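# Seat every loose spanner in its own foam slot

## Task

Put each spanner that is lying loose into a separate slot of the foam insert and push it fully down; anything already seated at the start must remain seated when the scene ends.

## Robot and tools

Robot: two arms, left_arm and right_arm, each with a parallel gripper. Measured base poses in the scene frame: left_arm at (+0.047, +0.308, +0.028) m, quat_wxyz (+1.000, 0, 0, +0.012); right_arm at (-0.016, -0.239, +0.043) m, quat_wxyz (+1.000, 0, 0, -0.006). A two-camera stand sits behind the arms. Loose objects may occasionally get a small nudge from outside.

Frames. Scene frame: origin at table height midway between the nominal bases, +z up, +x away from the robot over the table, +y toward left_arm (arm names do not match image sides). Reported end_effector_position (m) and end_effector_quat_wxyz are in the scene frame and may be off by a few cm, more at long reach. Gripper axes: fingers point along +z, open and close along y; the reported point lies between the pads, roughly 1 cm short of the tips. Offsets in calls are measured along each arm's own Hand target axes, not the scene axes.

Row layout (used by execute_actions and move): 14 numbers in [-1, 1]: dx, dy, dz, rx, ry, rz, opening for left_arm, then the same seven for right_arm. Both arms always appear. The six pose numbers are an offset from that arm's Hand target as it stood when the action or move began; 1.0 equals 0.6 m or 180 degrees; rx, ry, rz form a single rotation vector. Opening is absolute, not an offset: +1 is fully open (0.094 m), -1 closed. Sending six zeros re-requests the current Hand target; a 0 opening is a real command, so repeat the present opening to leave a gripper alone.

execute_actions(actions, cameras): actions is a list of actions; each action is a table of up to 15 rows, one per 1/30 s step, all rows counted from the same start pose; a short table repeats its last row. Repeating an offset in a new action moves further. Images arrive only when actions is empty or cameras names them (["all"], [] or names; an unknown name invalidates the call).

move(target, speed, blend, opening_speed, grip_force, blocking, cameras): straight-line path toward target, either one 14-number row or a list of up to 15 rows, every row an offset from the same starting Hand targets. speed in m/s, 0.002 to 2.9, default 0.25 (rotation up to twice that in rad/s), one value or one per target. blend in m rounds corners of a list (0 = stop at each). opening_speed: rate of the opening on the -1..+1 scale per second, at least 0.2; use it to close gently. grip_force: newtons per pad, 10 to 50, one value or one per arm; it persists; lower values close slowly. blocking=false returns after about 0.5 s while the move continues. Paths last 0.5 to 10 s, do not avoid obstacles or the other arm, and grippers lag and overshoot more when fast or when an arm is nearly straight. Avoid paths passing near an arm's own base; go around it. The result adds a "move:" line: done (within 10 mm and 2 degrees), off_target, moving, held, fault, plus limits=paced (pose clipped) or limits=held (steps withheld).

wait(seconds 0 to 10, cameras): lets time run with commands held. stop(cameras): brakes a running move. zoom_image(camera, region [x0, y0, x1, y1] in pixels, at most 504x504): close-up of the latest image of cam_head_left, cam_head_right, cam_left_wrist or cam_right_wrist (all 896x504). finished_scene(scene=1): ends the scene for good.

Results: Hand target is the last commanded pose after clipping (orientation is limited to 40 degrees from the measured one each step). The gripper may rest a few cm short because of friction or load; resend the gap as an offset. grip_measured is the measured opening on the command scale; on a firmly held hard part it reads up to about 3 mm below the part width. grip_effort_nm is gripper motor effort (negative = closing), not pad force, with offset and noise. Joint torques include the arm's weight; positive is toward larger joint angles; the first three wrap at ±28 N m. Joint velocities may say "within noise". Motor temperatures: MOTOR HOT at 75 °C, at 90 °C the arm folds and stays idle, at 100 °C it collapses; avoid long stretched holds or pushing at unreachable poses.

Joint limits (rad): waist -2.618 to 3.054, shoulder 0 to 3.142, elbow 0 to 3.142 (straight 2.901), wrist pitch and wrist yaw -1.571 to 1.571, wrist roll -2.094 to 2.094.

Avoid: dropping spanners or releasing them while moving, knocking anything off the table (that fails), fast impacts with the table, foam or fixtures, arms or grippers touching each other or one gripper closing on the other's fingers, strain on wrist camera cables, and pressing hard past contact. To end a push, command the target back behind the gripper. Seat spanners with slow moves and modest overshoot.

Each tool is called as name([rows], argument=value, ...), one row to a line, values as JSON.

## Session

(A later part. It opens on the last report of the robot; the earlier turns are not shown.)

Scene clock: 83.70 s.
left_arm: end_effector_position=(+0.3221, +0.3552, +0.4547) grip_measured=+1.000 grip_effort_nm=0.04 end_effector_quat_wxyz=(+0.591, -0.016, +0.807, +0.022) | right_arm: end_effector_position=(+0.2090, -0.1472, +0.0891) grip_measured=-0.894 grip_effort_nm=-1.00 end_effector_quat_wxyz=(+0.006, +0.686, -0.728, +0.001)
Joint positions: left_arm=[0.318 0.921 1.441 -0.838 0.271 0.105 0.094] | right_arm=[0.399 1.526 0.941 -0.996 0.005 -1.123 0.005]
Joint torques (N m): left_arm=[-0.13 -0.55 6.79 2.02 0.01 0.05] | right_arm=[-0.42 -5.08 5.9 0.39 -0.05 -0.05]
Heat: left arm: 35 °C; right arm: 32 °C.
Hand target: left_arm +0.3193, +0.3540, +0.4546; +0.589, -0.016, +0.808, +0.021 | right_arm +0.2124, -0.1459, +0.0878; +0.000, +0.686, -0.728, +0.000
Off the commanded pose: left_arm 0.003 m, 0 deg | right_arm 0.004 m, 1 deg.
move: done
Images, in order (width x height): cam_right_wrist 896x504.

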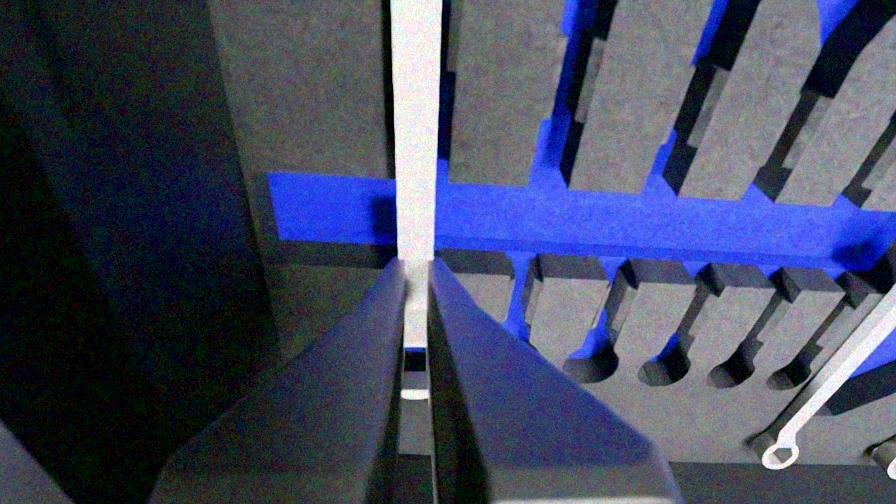

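move([
  [0,0,0,0,0,0,1, -0.005,-0.007,-0.015,0,0,0,-0.92],
  [0,0,0,0,0,0,1, -0.005,-0.0035,0.001,0,0,0,-0.92],
], speed=0.06, cameras=["cam_right_wrist"])

zoom_image(camera="cam_right_wrist", region=[340, 0, 640, 300])

zoom_image(camera="cam_right_wrist", region=[340, 300, 490, 450])

Scene clock: 85.23 s.
left_arm: end_effector_position=(+0.3221, +0.3552, +0.4547) grip_measured=+1.000 grip_effort_nm=0.04 end_effector_quat_wxyz=(+0.591, -0.016, +0.807, +0.022) | right_arm: end_effector_position=(+0.2131, -0.1455, +0.0893) grip_measured=-0.894 grip_effort_nm=-1.00 end_effector_quat_wxyz=(+0.004, +0.686, -0.728, +0.001)
Joint positions: left_arm=[0.318 0.921 1.441 -0.838 0.271 0.105 0.094] | right_arm=[0.399 1.539 0.954 -0.993 0.005 -1.123 0.005]
Joint torques (N m): left_arm=[-0.01 -0.66 6.63 2.05 -0.05 0.03] | right_arm=[0.27 -5.19 5.6 0.36 -0.06 0.01]
Heat: left arm: 35 °C; right arm: 32 °C.
Hand target: left_arm +0.3193, +0.3540, +0.4546; +0.589, -0.016, +0.808, +0.021 | right_arm +0.2147, -0.1430, +0.0872; +0.000, +0.686, -0.728, +0.000
Off the commanded pose: left_arm 0.003 m, 0 deg | right_arm 0.004 m, 0 deg.
move: done
Images, in order (width x height): cam_right_wrist 896x504.

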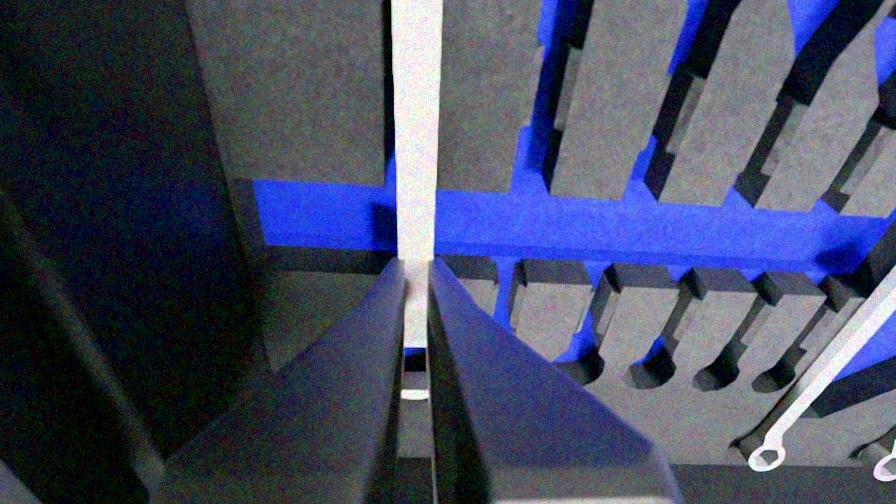

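Scaled by 1.680 from the camera's 896x504 image, which has a finer 1280x720 frame.

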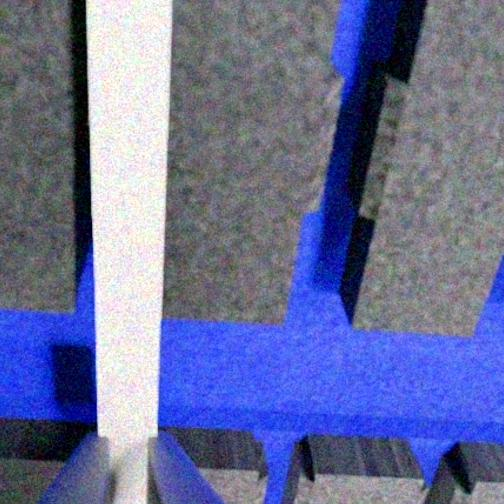

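Scaled by 3.360 from the camera's 896x504 image, which has a finer 1280x720 frame.

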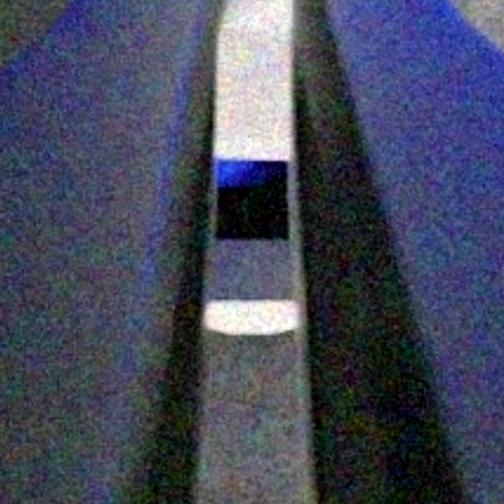

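move([
  [0,0,0,0,0,0,1, 0,0.002,-0.02,0,0,0,-0.92],
  [0,0,0,0,0,0,1, 0,0.0035,-0.008,0,0,0,-0.92],
], speed=0.06, cameras=["cam_right_wrist"])

zoom_image(camera="cam_right_wrist", region=[340, 0, 640, 300])

Scene clock: 86.60 s.
left_arm: end_effector_position=(+0.3221, +0.3552, +0.4547) grip_measured=+1.000 grip_effort_nm=0.04 end_effector_quat_wxyz=(+0.591, -0.016, +0.807, +0.022) | right_arm: end_effector_position=(+0.2097, -0.1468, +0.0893) grip_measured=-0.894 grip_effort_nm=-1.00 end_effector_quat_wxyz=(+0.011, +0.685, -0.729, -0.001)
Joint positions: left_arm=[0.318 0.921 1.441 -0.838 0.271 0.105 0.094] | right_arm=[0.399 1.539 0.954 -1.007 0.005 -1.12 0.005]
Joint torques (N m): left_arm=[-0.18 -0.46 6.82 2.01 0.03 0.02] | right_arm=[0.59 -6.43 6.15 0.26 -0.06 0.02]
Heat: left arm: 35 °C; right arm: 32 °C.
Hand target: left_arm +0.3193, +0.3540, +0.4546; +0.589, -0.016, +0.808, +0.021 | right_arm +0.2127, -0.1429, +0.0920; +0.000, +0.686, -0.728, +0.000
Off the commanded pose: left_arm 0.003 m, 0 deg | right_arm 0.006 m, 1 deg.
move: done
Images, in order (width x height): cam_right_wrist 896x504.

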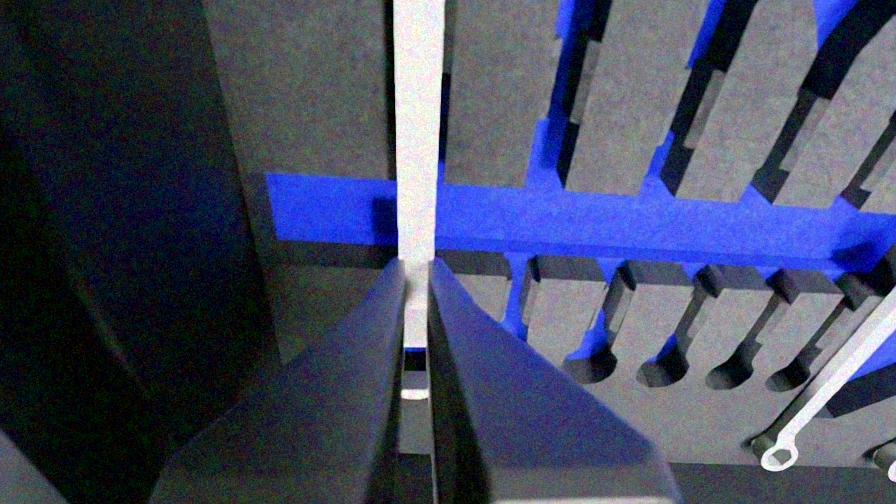

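Scaled by 1.680 from the camera's 896x504 image, which has a finer 1280x720 frame.

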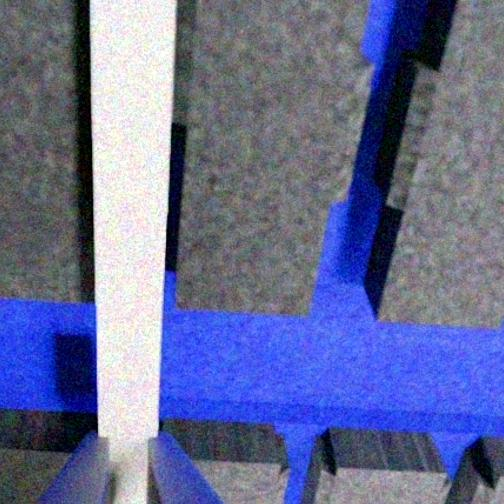

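move([
  [0,0,0,0,0,0,1, -0.002,-0.0025,-0.018,0,0,0,-0.92],
  [0,0,0,0,0,0,1, -0.002,-0.0025,0,0,0,0,-0.92],
], speed=0.06, cameras=["cam_right_wrist"])

zoom_image(camera="cam_right_wrist", region=[340, 0, 640, 300])

Scene clock: 88.50 s.
left_arm: end_effector_position=(+0.3221, +0.3552, +0.4547) grip_measured=+1.000 grip_effort_nm=0.04 end_effector_quat_wxyz=(+0.591, -0.016, +0.807, +0.022) | right_arm: end_effector_position=(+0.2125, -0.1457, +0.0918) grip_measured=-0.894 grip_effort_nm=-1.00 end_effector_quat_wxyz=(+0.007, +0.684, -0.729, +0.000)
Joint positions: left_arm=[0.318 0.921 1.441 -0.838 0.271 0.105 0.094] | right_arm=[0.399 1.539 0.965 -1.009 0.005 -1.118 0.005]
Joint torques (N m): left_arm=[-0.05 -0.34 6.8 2.02 0.02 0.02] | right_arm=[0.76 -5.79 5.87 0.33 -0.06 0.02]
Heat: left arm: 35 °C; right arm: 32 °C.
Hand target: left_arm +0.3193, +0.3540, +0.4546; +0.589, -0.016, +0.808, +0.021 | right_arm +0.2142, -0.1418, +0.0920; +0.000, +0.686, -0.728, +0.000
Off the commanded pose: left_arm 0.003 m, 0 deg | right_arm 0.004 m, 1 deg.
move: done
Images, in order (width x height): cam_right_wrist 896x504.

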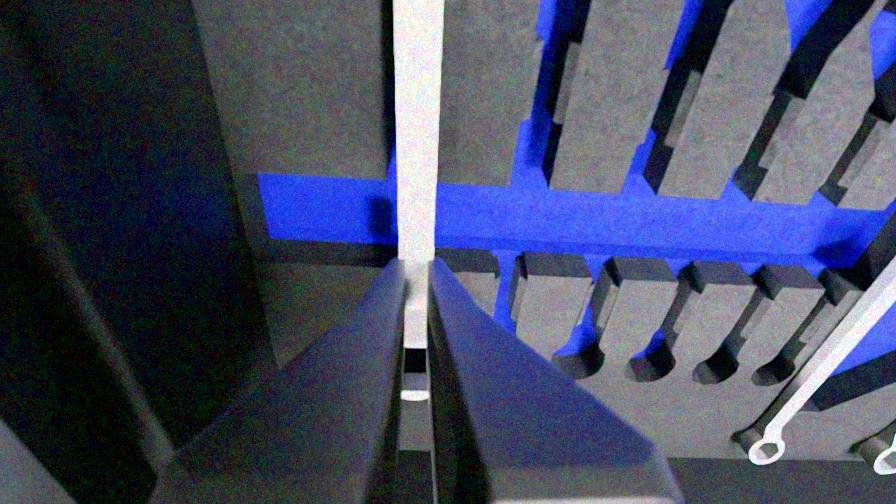

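Scaled by 1.680 from the camera's 896x504 image, which has a finer 1280x720 frame.

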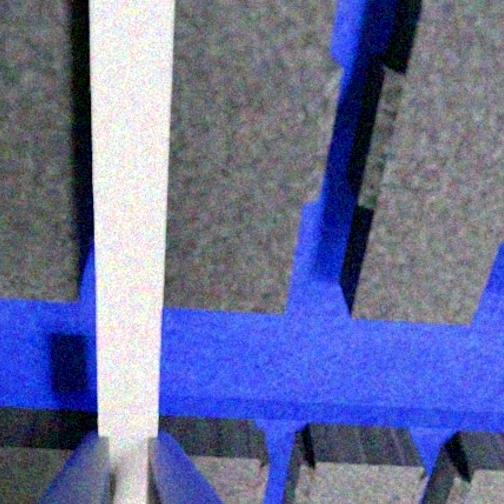

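move(target=[0,0,0,0,0,0,1, 0,0.0025,0.006,0,0,0,-0.92], speed=0.04, cameras=["cam_right_wrist"])

zoom_image(camera="cam_right_wrist", region=[340, 0, 640, 300])

Scene clock: 89.47 s.
left_arm: end_effector_position=(+0.3221, +0.3552, +0.4547) grip_measured=+1.000 grip_effort_nm=0.04 end_effector_quat_wxyz=(+0.591, -0.016, +0.807, +0.022) | right_arm: end_effector_position=(+0.2156, -0.1435, +0.0918) grip_measured=-0.894 grip_effort_nm=-1.00 end_effector_quat_wxyz=(+0.000, +0.685, -0.729, +0.003)
Joint positions: left_arm=[0.318 0.921 1.441 -0.838 0.271 0.105 0.094] | right_arm=[0.403 1.539 0.965 -0.995 0.005 -1.116 0.005]
Joint torques (N m): left_arm=[0.14 -0.51 6.91 2 0 0.03] | right_arm=[0.72 -5.86 4.6 0.31 -0.05 0.04]
Heat: left arm: 35 °C; right arm: 32 °C.
Hand target: left_arm +0.3193, +0.3540, +0.4546; +0.589, -0.016, +0.808, +0.021 | right_arm +0.2127, -0.1417, +0.0884; +0.000, +0.686, -0.728, +0.000
Off the commanded pose: left_arm 0.003 m, 0 deg | right_arm 0.005 m, 0 deg.
move: done
Images, in order (width x height): cam_right_wrist 896x504.

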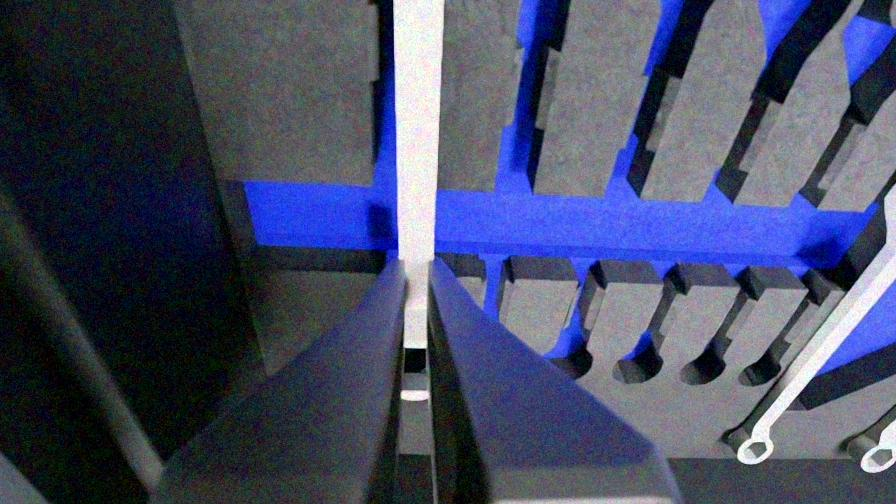

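Scaled by 1.680 from the camera's 896x504 image, which has a finer 1280x720 frame.

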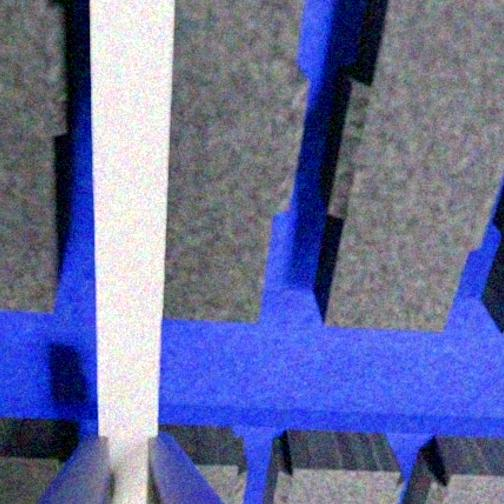

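move(target=[0,0,0,0,0,0,1, 0,0.0,0.008,0,0,0,-0.92], speed=0.05)

move(target=[0,0,0,0,0,0,1, 0,0.0,-0.002,0,0,0,-0.5], speed=0.05, opening_speed=0.7, cameras=["cam_right_wrist"])

Scene clock: 90.73 s.
left_arm: end_effector_position=(+0.3221, +0.3552, +0.4547) grip_measured=+1.000 grip_effort_nm=0.04 end_effector_quat_wxyz=(+0.591, -0.016, +0.807, +0.022) | right_arm: end_effector_position=(+0.2148, -0.1438, +0.0879) grip_measured=-0.894 grip_effort_nm=-1.00 end_effector_quat_wxyz=(-0.001, +0.684, -0.729, +0.003)
Joint positions: left_arm=[0.318 0.921 1.441 -0.838 0.271 0.105 0.094] | right_arm=[0.403 1.539 0.948 -0.976 0.005 -1.116 0.005]
Joint torques (N m): left_arm=[0.01 -0.57 6.84 2.04 -0.02 0.02] | right_arm=[0.69 -5.27 4.78 0.35 -0.06 0.03]
Heat: left arm: 35 °C; right arm: 32 °C.
Hand target: left_arm +0.3193, +0.3540, +0.4546; +0.589, -0.016, +0.808, +0.021 | right_arm +0.2127, -0.1417, +0.0836; +0.000, +0.686, -0.728, +0.000
Off the commanded pose: left_arm 0.003 m, 0 deg | right_arm 0.005 m, 0 deg.
move: done

Scene clock: 91.53 s.
left_arm: end_effector_position=(+0.3221, +0.3552, +0.4547) grip_measured=+1.000 grip_effort_nm=0.04 end_effector_quat_wxyz=(+0.591, -0.016, +0.807, +0.022) | right_arm: end_effector_position=(+0.2155, -0.1437, +0.0879) grip_measured=-0.502 grip_effort_nm=0.13 end_effector_quat_wxyz=(-0.002, +0.684, -0.729, +0.004)
Joint positions: left_arm=[0.318 0.921 1.441 -0.838 0.271 0.105 0.094] | right_arm=[0.403 1.539 0.948 -0.974 0.006 -1.115 0.023]
Joint torques (N m): left_arm=[0.03 -0.54 6.76 2.03 0.06 0.02] | right_arm=[0.69 -5.41 5.07 0.29 -0.07 0.02]
Heat: left arm: 35 °C; right arm: 32 °C.
Hand target: left_arm +0.3193, +0.3540, +0.4546; +0.589, -0.016, +0.808, +0.021 | right_arm +0.2127, -0.1418, +0.0848; +0.000, +0.686, -0.728, +0.000
Off the commanded pose: left_arm 0.003 m, 0 deg | right_arm 0.005 m, 1 deg.
move: done
Images, in order (width x height): cam_right_wrist 896x504.

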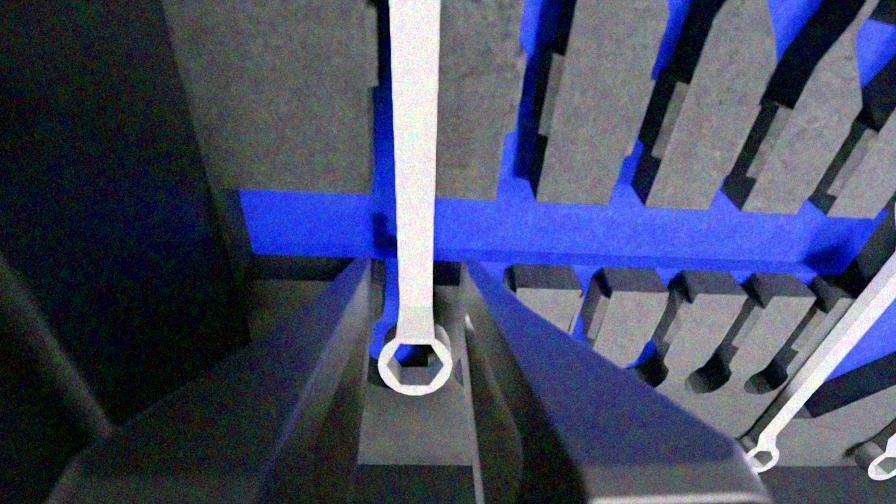

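move([
  [0,0,0,0,0,0,1, 0,0.0,-0.05,0,0,0,-0.5],
  [0,0,0,0,0,0,1, -0.08,0.0,-0.17,0,0,0,-0.5],
], speed=0.12, blend=0.01, cameras=["cam_right_wrist"])

Scene clock: 93.43 s.
left_arm: end_effector_position=(+0.3221, +0.3552, +0.4547) grip_measured=+1.000 grip_effort_nm=0.04 end_effector_quat_wxyz=(+0.591, -0.016, +0.807, +0.022) | right_arm: end_effector_position=(+0.2132, -0.0982, +0.1811) grip_measured=-0.502 grip_effort_nm=0.13 end_effector_quat_wxyz=(+0.006, +0.686, -0.728, +0.002)
Joint positions: left_arm=[0.318 0.921 1.441 -0.838 0.271 0.105 0.094] | right_arm=[0.563 1.569 1.354 -1.367 0.006 -0.959 0.023]
Joint torques (N m): left_arm=[0.02 -0.43 6.84 2.03 0.03 0.03] | right_arm=[0.53 -5.76 8.77 0.06 -0.06 0.03]
Heat: left arm: 35 °C; right arm: 32 °C.
Hand target: left_arm +0.3193, +0.3540, +0.4546; +0.589, -0.016, +0.808, +0.021 | right_arm +0.2155, -0.0938, +0.1867; +0.000, +0.686, -0.728, +0.000
Off the commanded pose: left_arm 0.003 m, 0 deg | right_arm 0.008 m, 1 deg.
move: done
Images, in order (width x height): cam_right_wrist 896x504.

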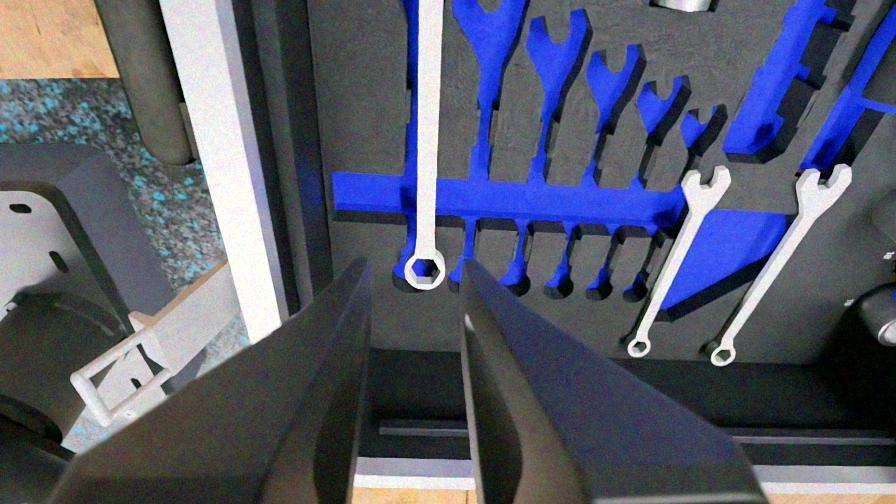

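move(target=[0,0,0,0,0,0,1, -0.1,0.0,-0.02,0,0,0,-0.5], speed=0.12, cameras=["cam_right_wrist"])

zoom_image(camera="cam_right_wrist", region=[300, 0, 600, 200])

zoom_image(camera="cam_right_wrist", region=[300, 180, 600, 380])

Scene clock: 94.77 s.
left_arm: end_effector_position=(+0.3221, +0.3552, +0.4547) grip_measured=+1.000 grip_effort_nm=0.04 end_effector_quat_wxyz=(+0.591, -0.016, +0.807, +0.022) | right_arm: end_effector_position=(+0.2166, -0.0388, +0.1928) grip_measured=-0.502 grip_effort_nm=0.13 end_effector_quat_wxyz=(+0.007, +0.687, -0.727, +0.003)
Joint positions: left_arm=[0.318 0.921 1.441 -0.838 0.271 0.105 0.094] | right_arm=[0.723 1.719 1.562 -1.428 0.006 -0.802 0.023]
Joint torques (N m): left_arm=[-0.1 -0.61 6.64 2.04 0.05 -0.03] | right_arm=[0.32 -7.15 9.1 0.06 -0.07 0.06]
Heat: left arm: 35 °C; right arm: 33 °C.
Hand target: left_arm +0.3193, +0.3540, +0.4546; +0.589, -0.016, +0.808, +0.021 | right_arm +0.2191, -0.0339, +0.1987; +0.000, +0.686, -0.728, +0.000
Off the commanded pose: left_arm 0.003 m, 0 deg | right_arm 0.008 m, 1 deg.
move: done
Images, in order (width x height): cam_right_wrist 896x504.

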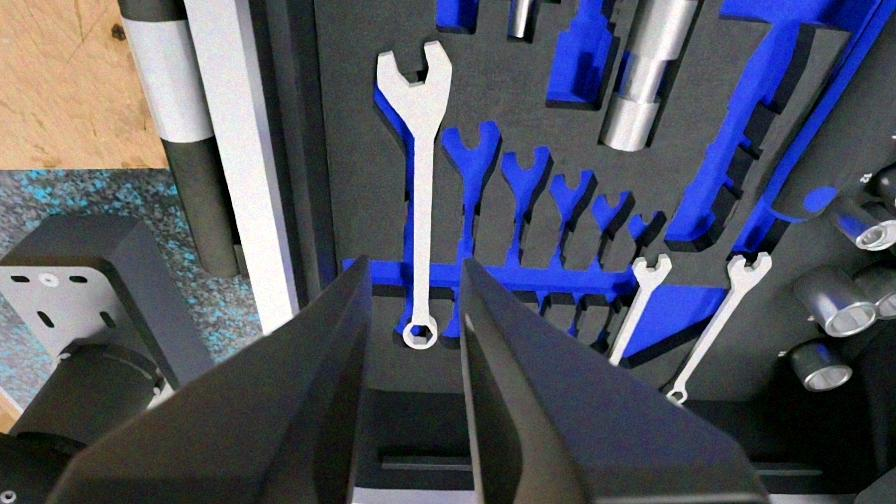

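Scaled by 1.680 from the camera's 896x504 image, which has a finer 1280x720 frame.

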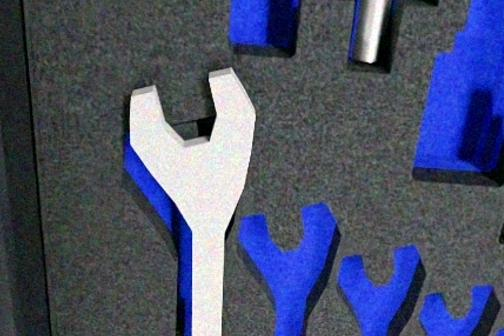

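Scaled by 1.680 from the camera's 896x504 image, which has a finer 1280x720 frame.

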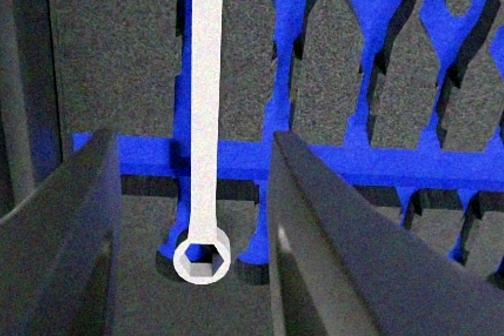

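move(target=[0,0,0,0,0,0,1, 0.03,0.01,0.09,0,0,0,-0.5], speed=0.12, cameras=["cam_right_wrist"])

zoom_image(camera="cam_right_wrist", region=[300, 0, 700, 300])

Scene clock: 97.87 s.
left_arm: end_effector_position=(+0.3221, +0.3552, +0.4547) grip_measured=+1.000 grip_effort_nm=0.04 end_effector_quat_wxyz=(+0.591, -0.016, +0.807, +0.022) | right_arm: end_effector_position=(+0.2112, -0.0506, +0.1406) grip_measured=-0.502 grip_effort_nm=0.13 end_effector_quat_wxyz=(+0.014, +0.686, -0.728, +0.002)
Joint positions: left_arm=[0.318 0.921 1.441 -0.838 0.271 0.105 0.094] | right_arm=[0.705 1.691 1.323 -1.23 0.006 -0.818 0.023]
Joint torques (N m): left_arm=[-0.24 -0.65 6.84 2.02 0.02 0.02] | right_arm=[-0.68 -9.94 5.07 0.28 -0.05 -0.09]
Heat: left arm: 35 °C; right arm: 33 °C.
Hand target: left_arm +0.3193, +0.3540, +0.4546; +0.589, -0.016, +0.808, +0.021 | right_arm +0.2120, -0.0515, +0.1448; +0.000, +0.686, -0.728, +0.000
Off the commanded pose: left_arm 0.003 m, 0 deg | right_arm 0.004 m, 2 deg.
move: done
Images, in order (width x height): cam_right_wrist 896x504.

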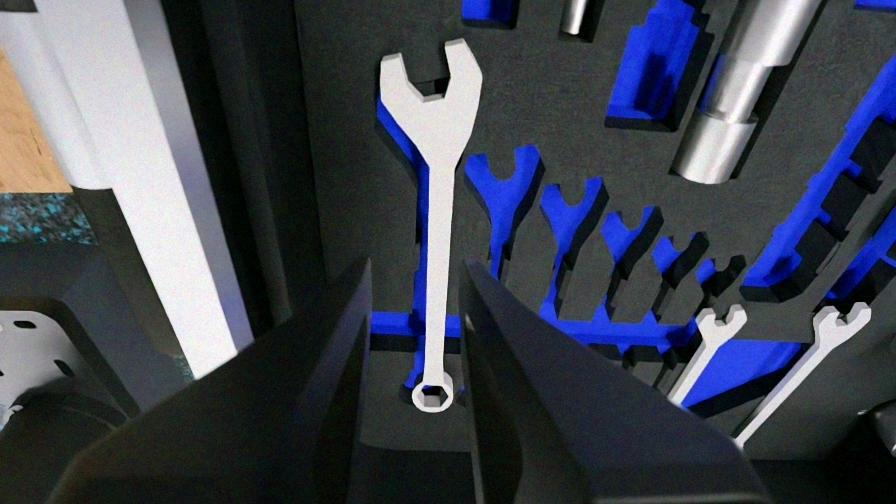

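Scaled by 1.260 from the camera's 896x504 image, which has a finer 1280x720 frame.

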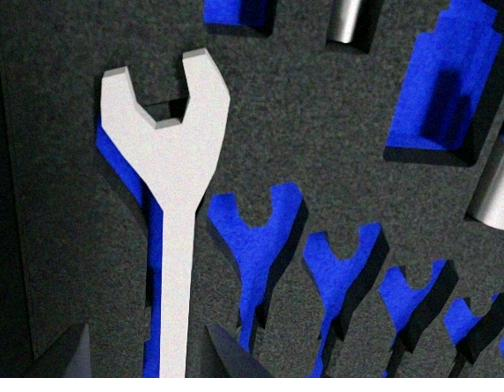

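zoom_image(camera="cam_right_wrist", region=[360, 20, 520, 180])

zoom_image(camera="cam_right_wrist", region=[440, 120, 640, 320])

Scaled by 3.150 from the camera's 896x504 image, which has a finer 1280x720 frame.

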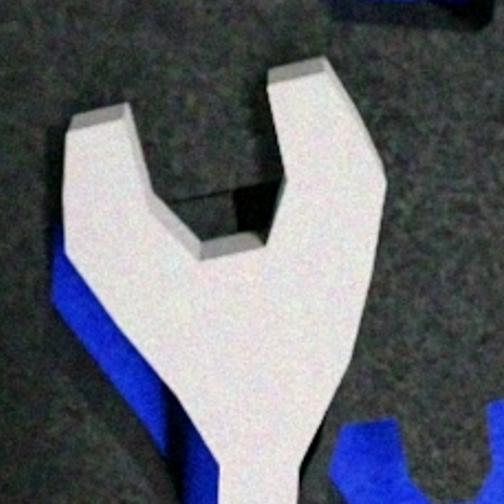

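Scaled by 2.520 from the camera's 896x504 image, which has a finer 1280x720 frame.

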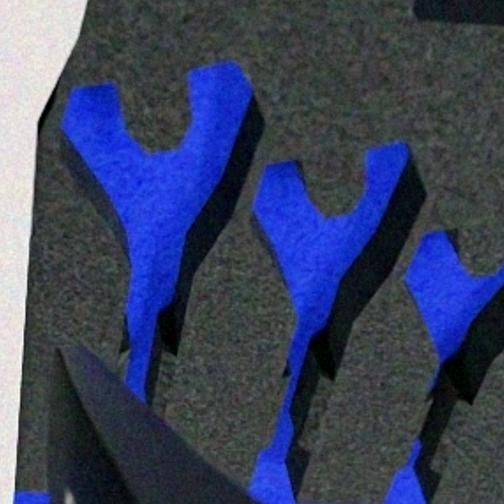

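move(target=[0,0,0,0,0,0,1, -0.0833,-0.0668,-0.0083,0,0,0.481,-0.5], speed=0.2, cameras=["cam_right_wrist"])

zoom_image(camera="cam_right_wrist", region=[360, 150, 660, 400])

Scene clock: 106.27 s.
left_arm: end_effector_position=(+0.3221, +0.3552, +0.4547) grip_measured=+1.000 grip_effort_nm=0.04 end_effector_quat_wxyz=(+0.591, -0.016, +0.807, +0.022) | right_arm: end_effector_position=(+0.2523, -0.0101, +0.1452) grip_measured=-0.502 grip_effort_nm=0.13 end_effector_quat_wxyz=(-0.005, +0.000, +1.000, -0.004)
Joint positions: left_arm=[0.318 0.921 1.441 -0.838 0.271 0.105 0.094] | right_arm=[0.715 1.894 1.591 -1.279 0 0.704 0.023]
Joint torques (N m): left_arm=[-0.14 -0.55 6.95 2.04 0 -0.01] | right_arm=[0.8 -8.55 9.1 0.07 -0.01 0.1]
Heat: left arm: 35 °C; right arm: 33 °C.
Hand target: left_arm +0.3193, +0.3540, +0.4546; +0.589, -0.016, +0.808, +0.021 | right_arm +0.2550, -0.0039, +0.1497; +0.000, +0.000, +1.000, +0.000
Off the commanded pose: left_arm 0.003 m, 0 deg | right_arm 0.008 m, 1 deg.
move: done
Images, in order (width x height): cam_right_wrist 896x504.

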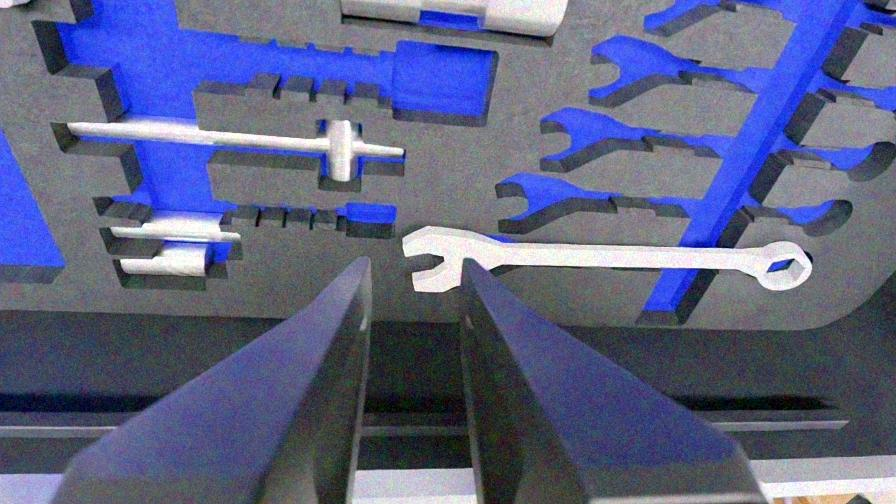

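Scaled by 1.680 from the camera's 896x504 image, which has a finer 1280x720 frame.

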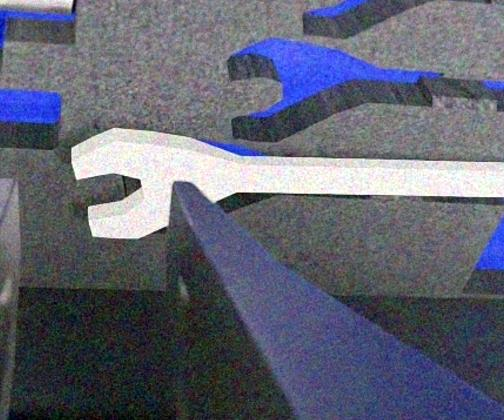

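move(target=[0,0,0,0,0,0,1, 0.04,-0.25,0.01,0,0,0,-0.5], speed=0.15, cameras=["cam_right_wrist"])

zoom_image(camera="cam_right_wrist", region=[340, 80, 560, 260])

Scene clock: 112.37 s.
left_arm: end_effector_position=(+0.3221, +0.3552, +0.4547) grip_measured=+1.000 grip_effort_nm=0.04 end_effector_quat_wxyz=(+0.591, -0.016, +0.807, +0.022) | right_arm: end_effector_position=(+0.2307, -0.1529, +0.1417) grip_measured=-0.502 grip_effort_nm=0.13 end_effector_quat_wxyz=(-0.011, +0.001, +1.000, -0.004)
Joint positions: left_arm=[0.318 0.921 1.441 -0.838 0.271 0.105 0.094] | right_arm=[0.344 1.559 1.188 -1.223 0 0.334 0.023]
Joint torques (N m): left_arm=[0.01 -0.64 6.76 2.04 -0.03 0.02] | right_arm=[-0.44 -8.34 4.96 0.31 0 -0.05]
Heat: left arm: 36 °C; right arm: 34 °C.
Hand target: left_arm +0.3193, +0.3540, +0.4546; +0.589, -0.016, +0.808, +0.021 | right_arm +0.2311, -0.1541, +0.1438; +0.000, +0.000, +1.000, +0.000
Off the commanded pose: left_arm 0.003 m, 0 deg | right_arm 0.002 m, 1 deg.
move: done
Images, in order (width x height): cam_right_wrist 896x504.

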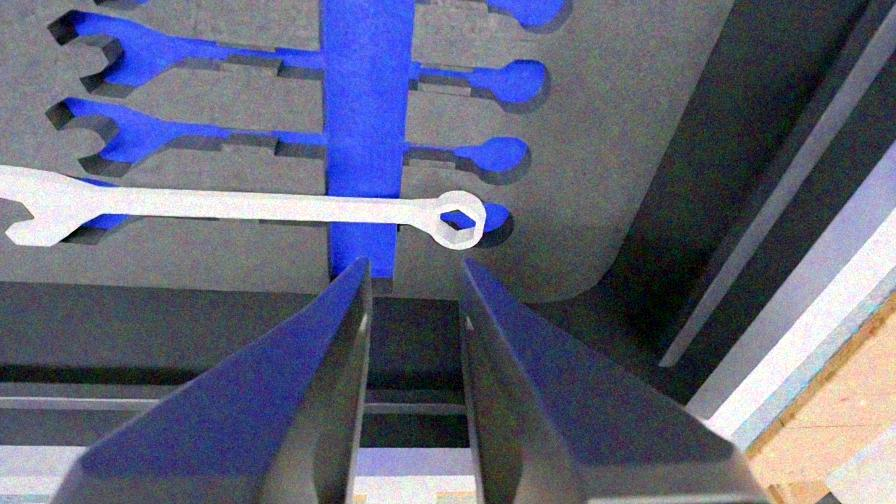

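Scaled by 2.291 from the camera's 896x504 image, which has a finer 1280x720 frame.

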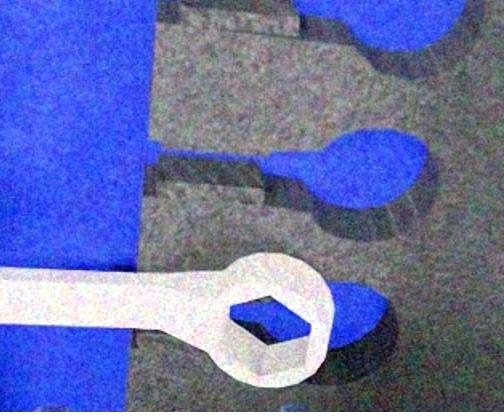

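move(target=[0,0,0,0,0,0,1, 0.0232,0.0602,0.0313,0,0,-0.4797,-0.5], speed=0.2, cameras=["cam_right_wrist"])

zoom_image(camera="cam_right_wrist", region=[300, 120, 560, 380])

Scene clock: 118.10 s.
left_arm: end_effector_position=(+0.3221, +0.3552, +0.4547) grip_measured=+1.000 grip_effort_nm=0.04 end_effector_quat_wxyz=(+0.591, -0.016, +0.807, +0.022) | right_arm: end_effector_position=(+0.2191, -0.1195, +0.1268) grip_measured=-0.502 grip_effort_nm=0.13 end_effector_quat_wxyz=(+0.002, +0.679, -0.735, +0.001)
Joint positions: left_arm=[0.318 0.921 1.441 -0.838 0.271 0.105 0.094] | right_arm=[0.48 1.559 1.128 -1.144 0.002 -1.023 0.023]
Joint torques (N m): left_arm=[-0.01 -0.4 6.83 2 0 0.05] | right_arm=[0.68 -6.74 4.93 0.33 -0.02 -0.1]
Heat: left arm: 36 °C; right arm: 33 °C.
Hand target: left_arm +0.3193, +0.3540, +0.4546; +0.589, -0.016, +0.808, +0.021 | right_arm +0.2172, -0.1179, +0.1250; +0.000, +0.684, -0.729, +0.000
Off the commanded pose: left_arm 0.003 m, 0 deg | right_arm 0.003 m, 1 deg.
move: done
Images, in order (width x height): cam_right_wrist 896x504.

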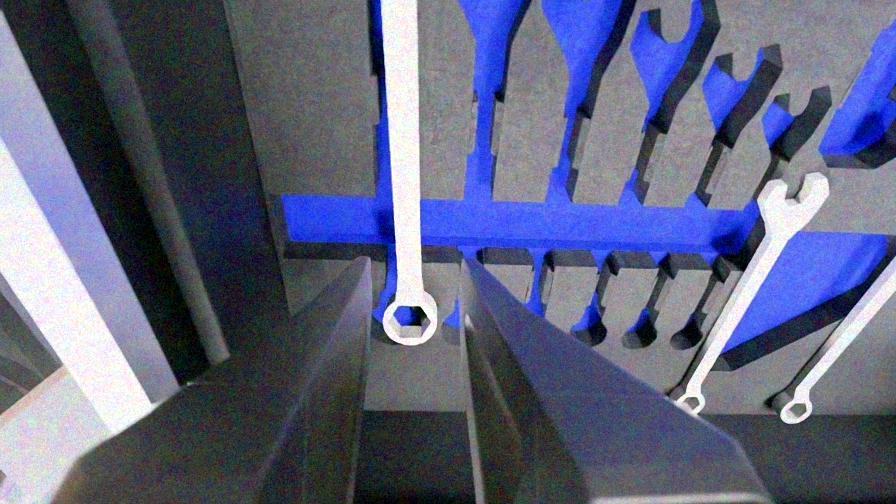

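Scaled by 1.938 from the camera's 896x504 image, which has a finer 1280x720 frame.

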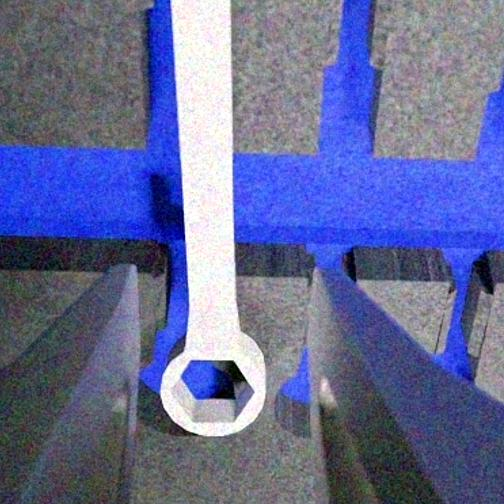

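move(target=[0,0,0,0,0,0,1, -0.0015,0.0072,0.04,0,0,-0.006,-0.5], speed=0.1, cameras=["cam_right_wrist"])

zoom_image(camera="cam_right_wrist", region=[300, 180, 560, 440])

Scene clock: 119.80 s.
left_arm: end_effector_position=(+0.3221, +0.3552, +0.4547) grip_measured=+1.000 grip_effort_nm=0.04 end_effector_quat_wxyz=(+0.591, -0.016, +0.807, +0.022) | right_arm: end_effector_position=(+0.2149, -0.1184, +0.1049) grip_measured=-0.502 grip_effort_nm=0.13 end_effector_quat_wxyz=(-0.002, +0.686, -0.728, +0.002)
Joint positions: left_arm=[0.318 0.921 1.441 -0.838 0.271 0.105 0.094] | right_arm=[0.491 1.559 1.039 -1.047 0.002 -1.031 0.023]
Joint torques (N m): left_arm=[0.06 -0.54 6.76 2.05 0.02 0.03] | right_arm=[0.77 -5.64 4.98 0.36 -0.02 -0.1]
Heat: left arm: 36 °C; right arm: 33 °C.
Hand target: left_arm +0.3193, +0.3540, +0.4546; +0.589, -0.016, +0.808, +0.021 | right_arm +0.2128, -0.1167, +0.1010; +0.000, +0.691, -0.723, +0.000
Off the commanded pose: left_arm 0.003 m, 0 deg | right_arm 0.005 m, 1 deg.
move: done
Images, in order (width x height): cam_right_wrist 896x504.

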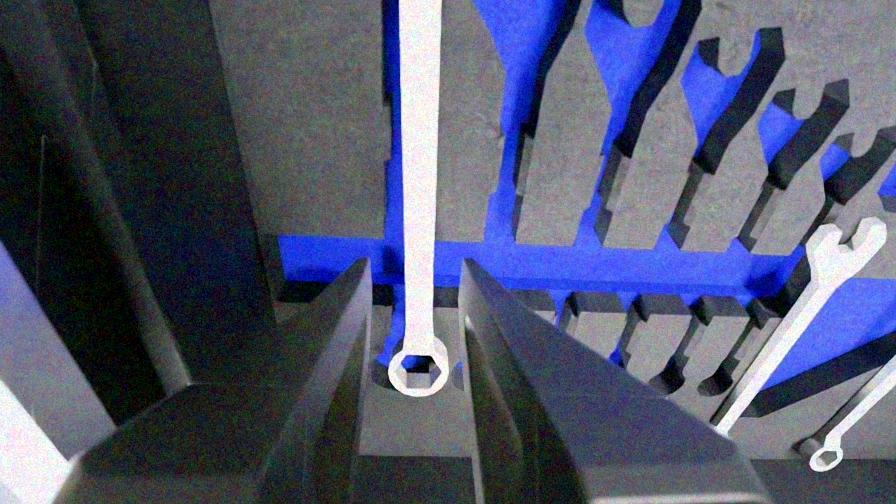

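Scaled by 1.938 from the camera's 896x504 image, which has a finer 1280x720 frame.

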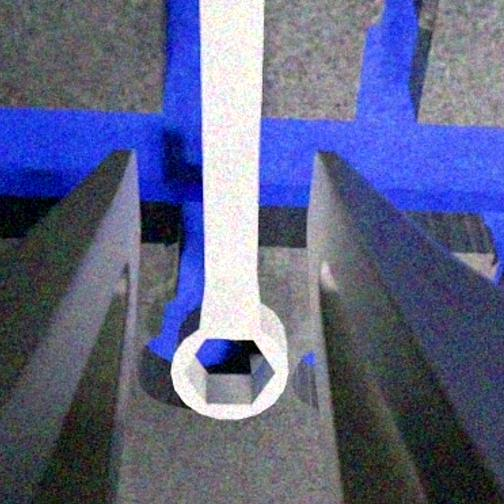

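move(target=[0,0,0,0,0,0,1, 0,0,0.026,0,0,0,-0.5], speed=0.06, cameras=["cam_right_wrist"])

Scene clock: 121.13 s.
left_arm: end_effector_position=(+0.3221, +0.3552, +0.4547) grip_measured=+1.000 grip_effort_nm=0.04 end_effector_quat_wxyz=(+0.591, -0.016, +0.807, +0.022) | right_arm: end_effector_position=(+0.2153, -0.1183, +0.0897) grip_measured=-0.502 grip_effort_nm=0.13 end_effector_quat_wxyz=(-0.002, +0.686, -0.728, +0.002)
Joint positions: left_arm=[0.318 0.921 1.441 -0.838 0.271 0.105 0.094] | right_arm=[0.491 1.578 0.994 -0.982 0.002 -1.031 0.023]
Joint torques (N m): left_arm=[0.05 -0.27 6.95 2.06 0 0.04] | right_arm=[0.75 -5.63 4.89 0.35 -0.03 -0.11]
Heat: left arm: 36 °C; right arm: 33 °C.
Hand target: left_arm +0.3193, +0.3540, +0.4546; +0.589, -0.016, +0.808, +0.021 | right_arm +0.2128, -0.1167, +0.0853; +0.000, +0.691, -0.723, +0.000
Off the commanded pose: left_arm 0.003 m, 0 deg | right_arm 0.005 m, 1 deg.
move: done
Images, in order (width x height): cam_right_wrist 896x504.

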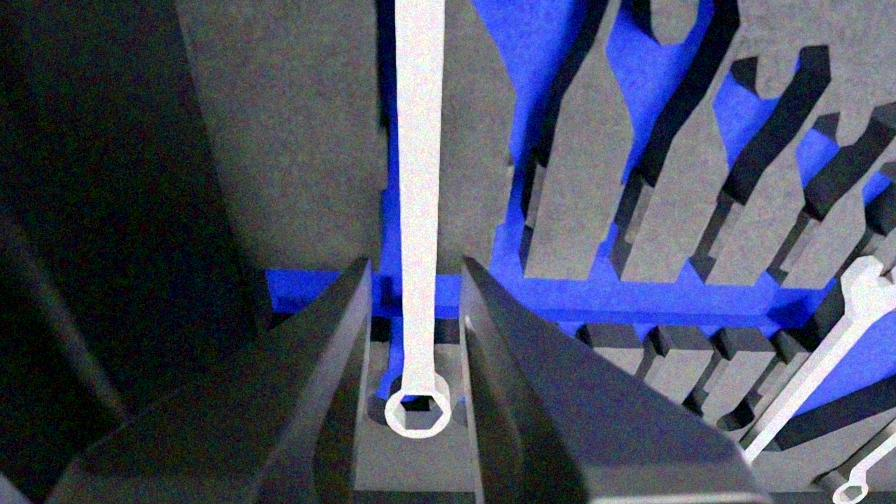

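move(target=[0,0,0,0,0,0,1, 0,0,0.002,0,0,0,-0.92], speed=0.06, opening_speed=0.8, cameras=["cam_right_wrist"])

Scene clock: 122.10 s.
left_arm: end_effector_position=(+0.3221, +0.3552, +0.4547) grip_measured=+1.000 grip_effort_nm=0.04 end_effector_quat_wxyz=(+0.591, -0.016, +0.807, +0.022) | right_arm: end_effector_position=(+0.2169, -0.1181, +0.0897) grip_measured=-0.922 grip_effort_nm=0.12 end_effector_quat_wxyz=(-0.005, +0.686, -0.728, +0.004)
Joint positions: left_arm=[0.318 0.921 1.441 -0.838 0.271 0.105 0.094] | right_arm=[0.491 1.578 0.994 -0.975 0.006 -1.032 0.004]
Joint torques (N m): left_arm=[-0.09 -0.58 6.9 2.02 0.03 0] | right_arm=[0.77 -5.46 4.6 0.37 -0.06 -0.09]
Heat: left arm: 36 °C; right arm: 33 °C.
Hand target: left_arm +0.3193, +0.3540, +0.4546; +0.589, -0.016, +0.808, +0.021 | right_arm +0.2129, -0.1167, +0.0841; +0.000, +0.691, -0.723, +0.000
Off the commanded pose: left_arm 0.003 m, 0 deg | right_arm 0.007 m, 1 deg.
move: done
Images, in order (width x height): cam_right_wrist 896x504.

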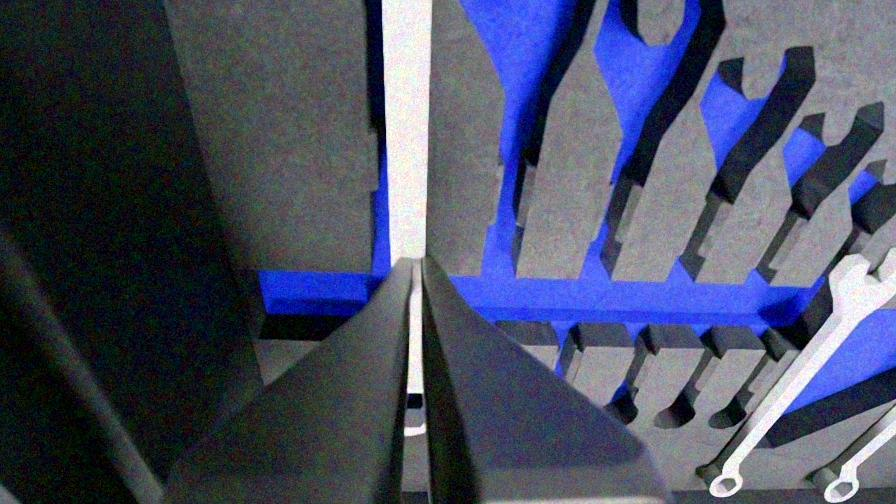

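zoom_image(camera="cam_right_wrist", region=[340, 180, 500, 460])

Scaled by 1.800 from the camera's 896x504 image, which has a finer 1280x720 frame.

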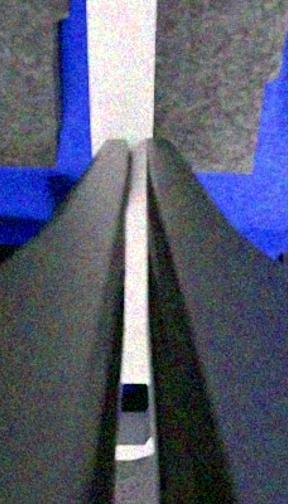

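move([
  [0,0,0,0,0,0,1, 0,0,-0.01,0,0,0,-0.5],
  [0,0,0,0,0,0,1, 0.0,0,0.008,0,0,0,-0.5],
], speed=0.06, cameras=["cam_right_wrist"])

zoom_image(camera="cam_right_wrist", region=[300, 180, 560, 440])

Scene clock: 124.77 s.
left_arm: end_effector_position=(+0.3221, +0.3552, +0.4547) grip_measured=+1.000 grip_effort_nm=0.04 end_effector_quat_wxyz=(+0.591, -0.016, +0.807, +0.022) | right_arm: end_effector_position=(+0.2160, -0.1190, +0.0861) grip_measured=-0.502 grip_effort_nm=0.13 end_effector_quat_wxyz=(-0.003, +0.686, -0.728, +0.005)
Joint positions: left_arm=[0.318 0.921 1.441 -0.838 0.271 0.105 0.094] | right_arm=[0.491 1.582 0.983 -0.964 0.008 -1.032 0.023]
Joint torques (N m): left_arm=[-0.02 -0.68 6.8 2.04 0.03 0.03] | right_arm=[0.75 -5.26 4.38 0.46 -0.08 -0.09]
Heat: left arm: 36 °C; right arm: 33 °C.
Hand target: left_arm +0.3193, +0.3540, +0.4546; +0.589, -0.016, +0.808, +0.021 | right_arm +0.2129, -0.1167, +0.0794; +0.000, +0.691, -0.723, +0.000
Off the commanded pose: left_arm 0.003 m, 0 deg | right_arm 0.008 m, 1 deg.
move: done
Images, in order (width x height): cam_right_wrist 896x504.

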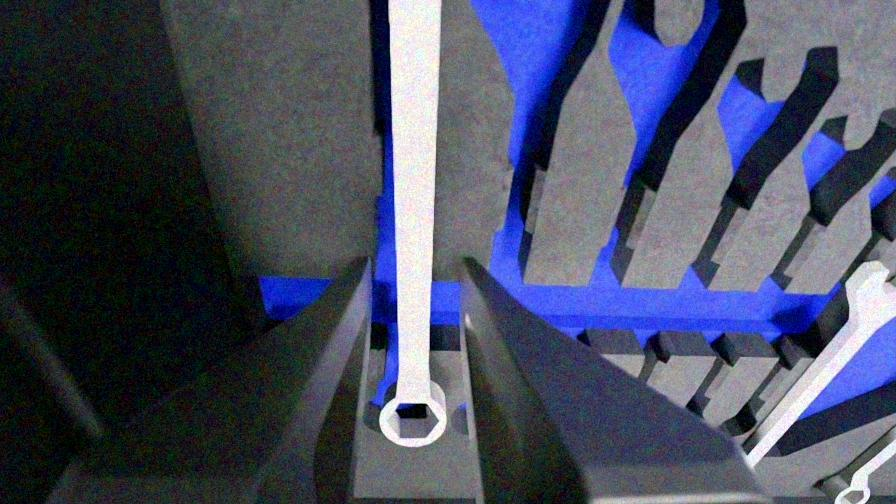

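Scaled by 1.938 from the camera's 896x504 image, which has a finer 1280x720 frame.

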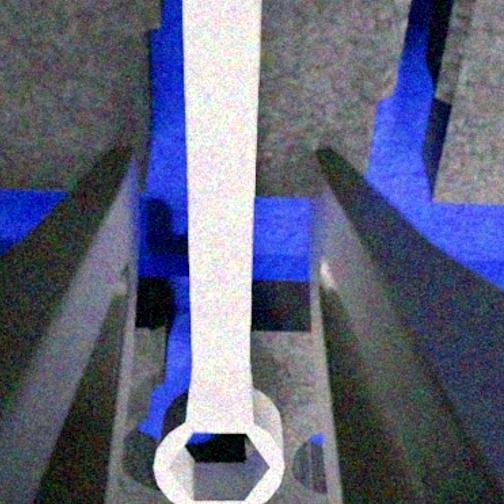

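move(target=[0,0,0,0,0,0,1, 0,0.0,0.007,0,0,0,-0.5], speed=0.06)

Scene clock: 125.60 s.
left_arm: end_effector_position=(+0.3221, +0.3552, +0.4547) grip_measured=+1.000 grip_effort_nm=0.04 end_effector_quat_wxyz=(+0.591, -0.016, +0.807, +0.022) | right_arm: end_effector_position=(+0.2159, -0.1190, +0.0853) grip_measured=-0.502 grip_effort_nm=0.13 end_effector_quat_wxyz=(-0.003, +0.686, -0.728, +0.005)
Joint positions: left_arm=[0.318 0.921 1.441 -0.838 0.271 0.105 0.094] | right_arm=[0.491 1.582 0.98 -0.96 0.008 -1.032 0.023]
Joint torques (N m): left_arm=[-0.02 -0.54 6.89 2.05 0.04 -0.01] | right_arm=[0.75 -4.78 3.7 0.61 -0.08 -0.08]
Heat: left arm: 36 °C; right arm: 32 °C.
Hand target: left_arm +0.3193, +0.3540, +0.4546; +0.589, -0.016, +0.808, +0.021 | right_arm +0.2128, -0.1167, +0.0752; +0.000, +0.691, -0.723, +0.000
Off the commanded pose: left_arm 0.003 m, 0 deg | right_arm 0.011 m, 1 deg.
move: off_target (right_arm)

move(target=[0,0,0,0,0,0,1, 0,0.0,-0.01,0,0,0,-0.5], speed=0.06)

move(target=[0,0,0,0,0,0,1, 0,0.0,0,0,0,0,-0.92], speed=0.06, opening_speed=0.7, cameras=["cam_right_wrist"])

Scene clock: 126.40 s.
left_arm: end_effector_position=(+0.3221, +0.3552, +0.4547) grip_measured=+1.000 grip_effort_nm=0.04 end_effector_quat_wxyz=(+0.591, -0.016, +0.807, +0.022) | right_arm: end_effector_position=(+0.2159, -0.1190, +0.0853) grip_measured=-0.502 grip_effort_nm=0.13 end_effector_quat_wxyz=(-0.003, +0.686, -0.728, +0.005)
Joint positions: left_arm=[0.318 0.921 1.441 -0.838 0.271 0.105 0.094] | right_arm=[0.491 1.582 0.98 -0.96 0.008 -1.032 0.023]
Joint torques (N m): left_arm=[0.14 -0.35 6.94 2 0.04 0.06] | right_arm=[0.75 -5.46 5.05 0.32 -0.08 -0.1]
Heat: left arm: 36 °C; right arm: 32 °C.
Hand target: left_arm +0.3193, +0.3540, +0.4546; +0.589, -0.016, +0.808, +0.021 | right_arm +0.2128, -0.1167, +0.0812; +0.000, +0.691, -0.723, +0.000
Off the commanded pose: left_arm 0.003 m, 0 deg | right_arm 0.006 m, 1 deg.
move: done

Scene clock: 127.30 s.
left_arm: end_effector_position=(+0.3221, +0.3552, +0.4547) grip_measured=+1.000 grip_effort_nm=0.04 end_effector_quat_wxyz=(+0.591, -0.016, +0.807, +0.022) | right_arm: end_effector_position=(+0.2201, -0.1190, +0.0854) grip_measured=-0.885 grip_effort_nm=-0.93 end_effector_quat_wxyz=(-0.009, +0.686, -0.727, +0.012)
Joint positions: left_arm=[0.318 0.921 1.441 -0.838 0.271 0.105 0.094] | right_arm=[0.491 1.582 0.98 -0.945 0.018 -1.033 0.005]
Joint torques (N m): left_arm=[-0.03 -0.47 6.68 2.02 0.03 0.04] | right_arm=[0.75 -5.45 5.09 0.18 -0.17 -0.09]
Heat: left arm: 36 °C; right arm: 32 °C.
Hand target: left_arm +0.3193, +0.3540, +0.4546; +0.589, -0.016, +0.808, +0.021 | right_arm +0.2129, -0.1167, +0.0812; +0.000, +0.691, -0.723, +0.000
Off the commanded pose: left_arm 0.003 m, 0 deg | right_arm 0.009 m, 2 deg.
move: done
Images, in order (width x height): cam_right_wrist 896x504.

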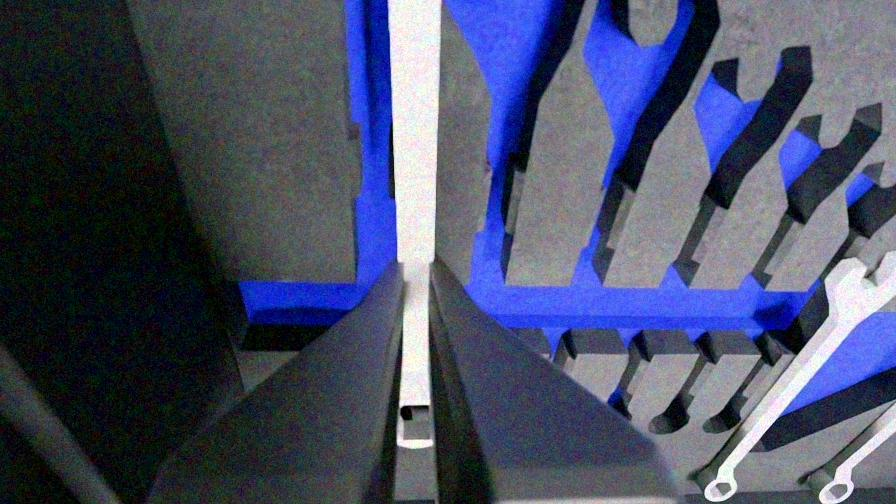

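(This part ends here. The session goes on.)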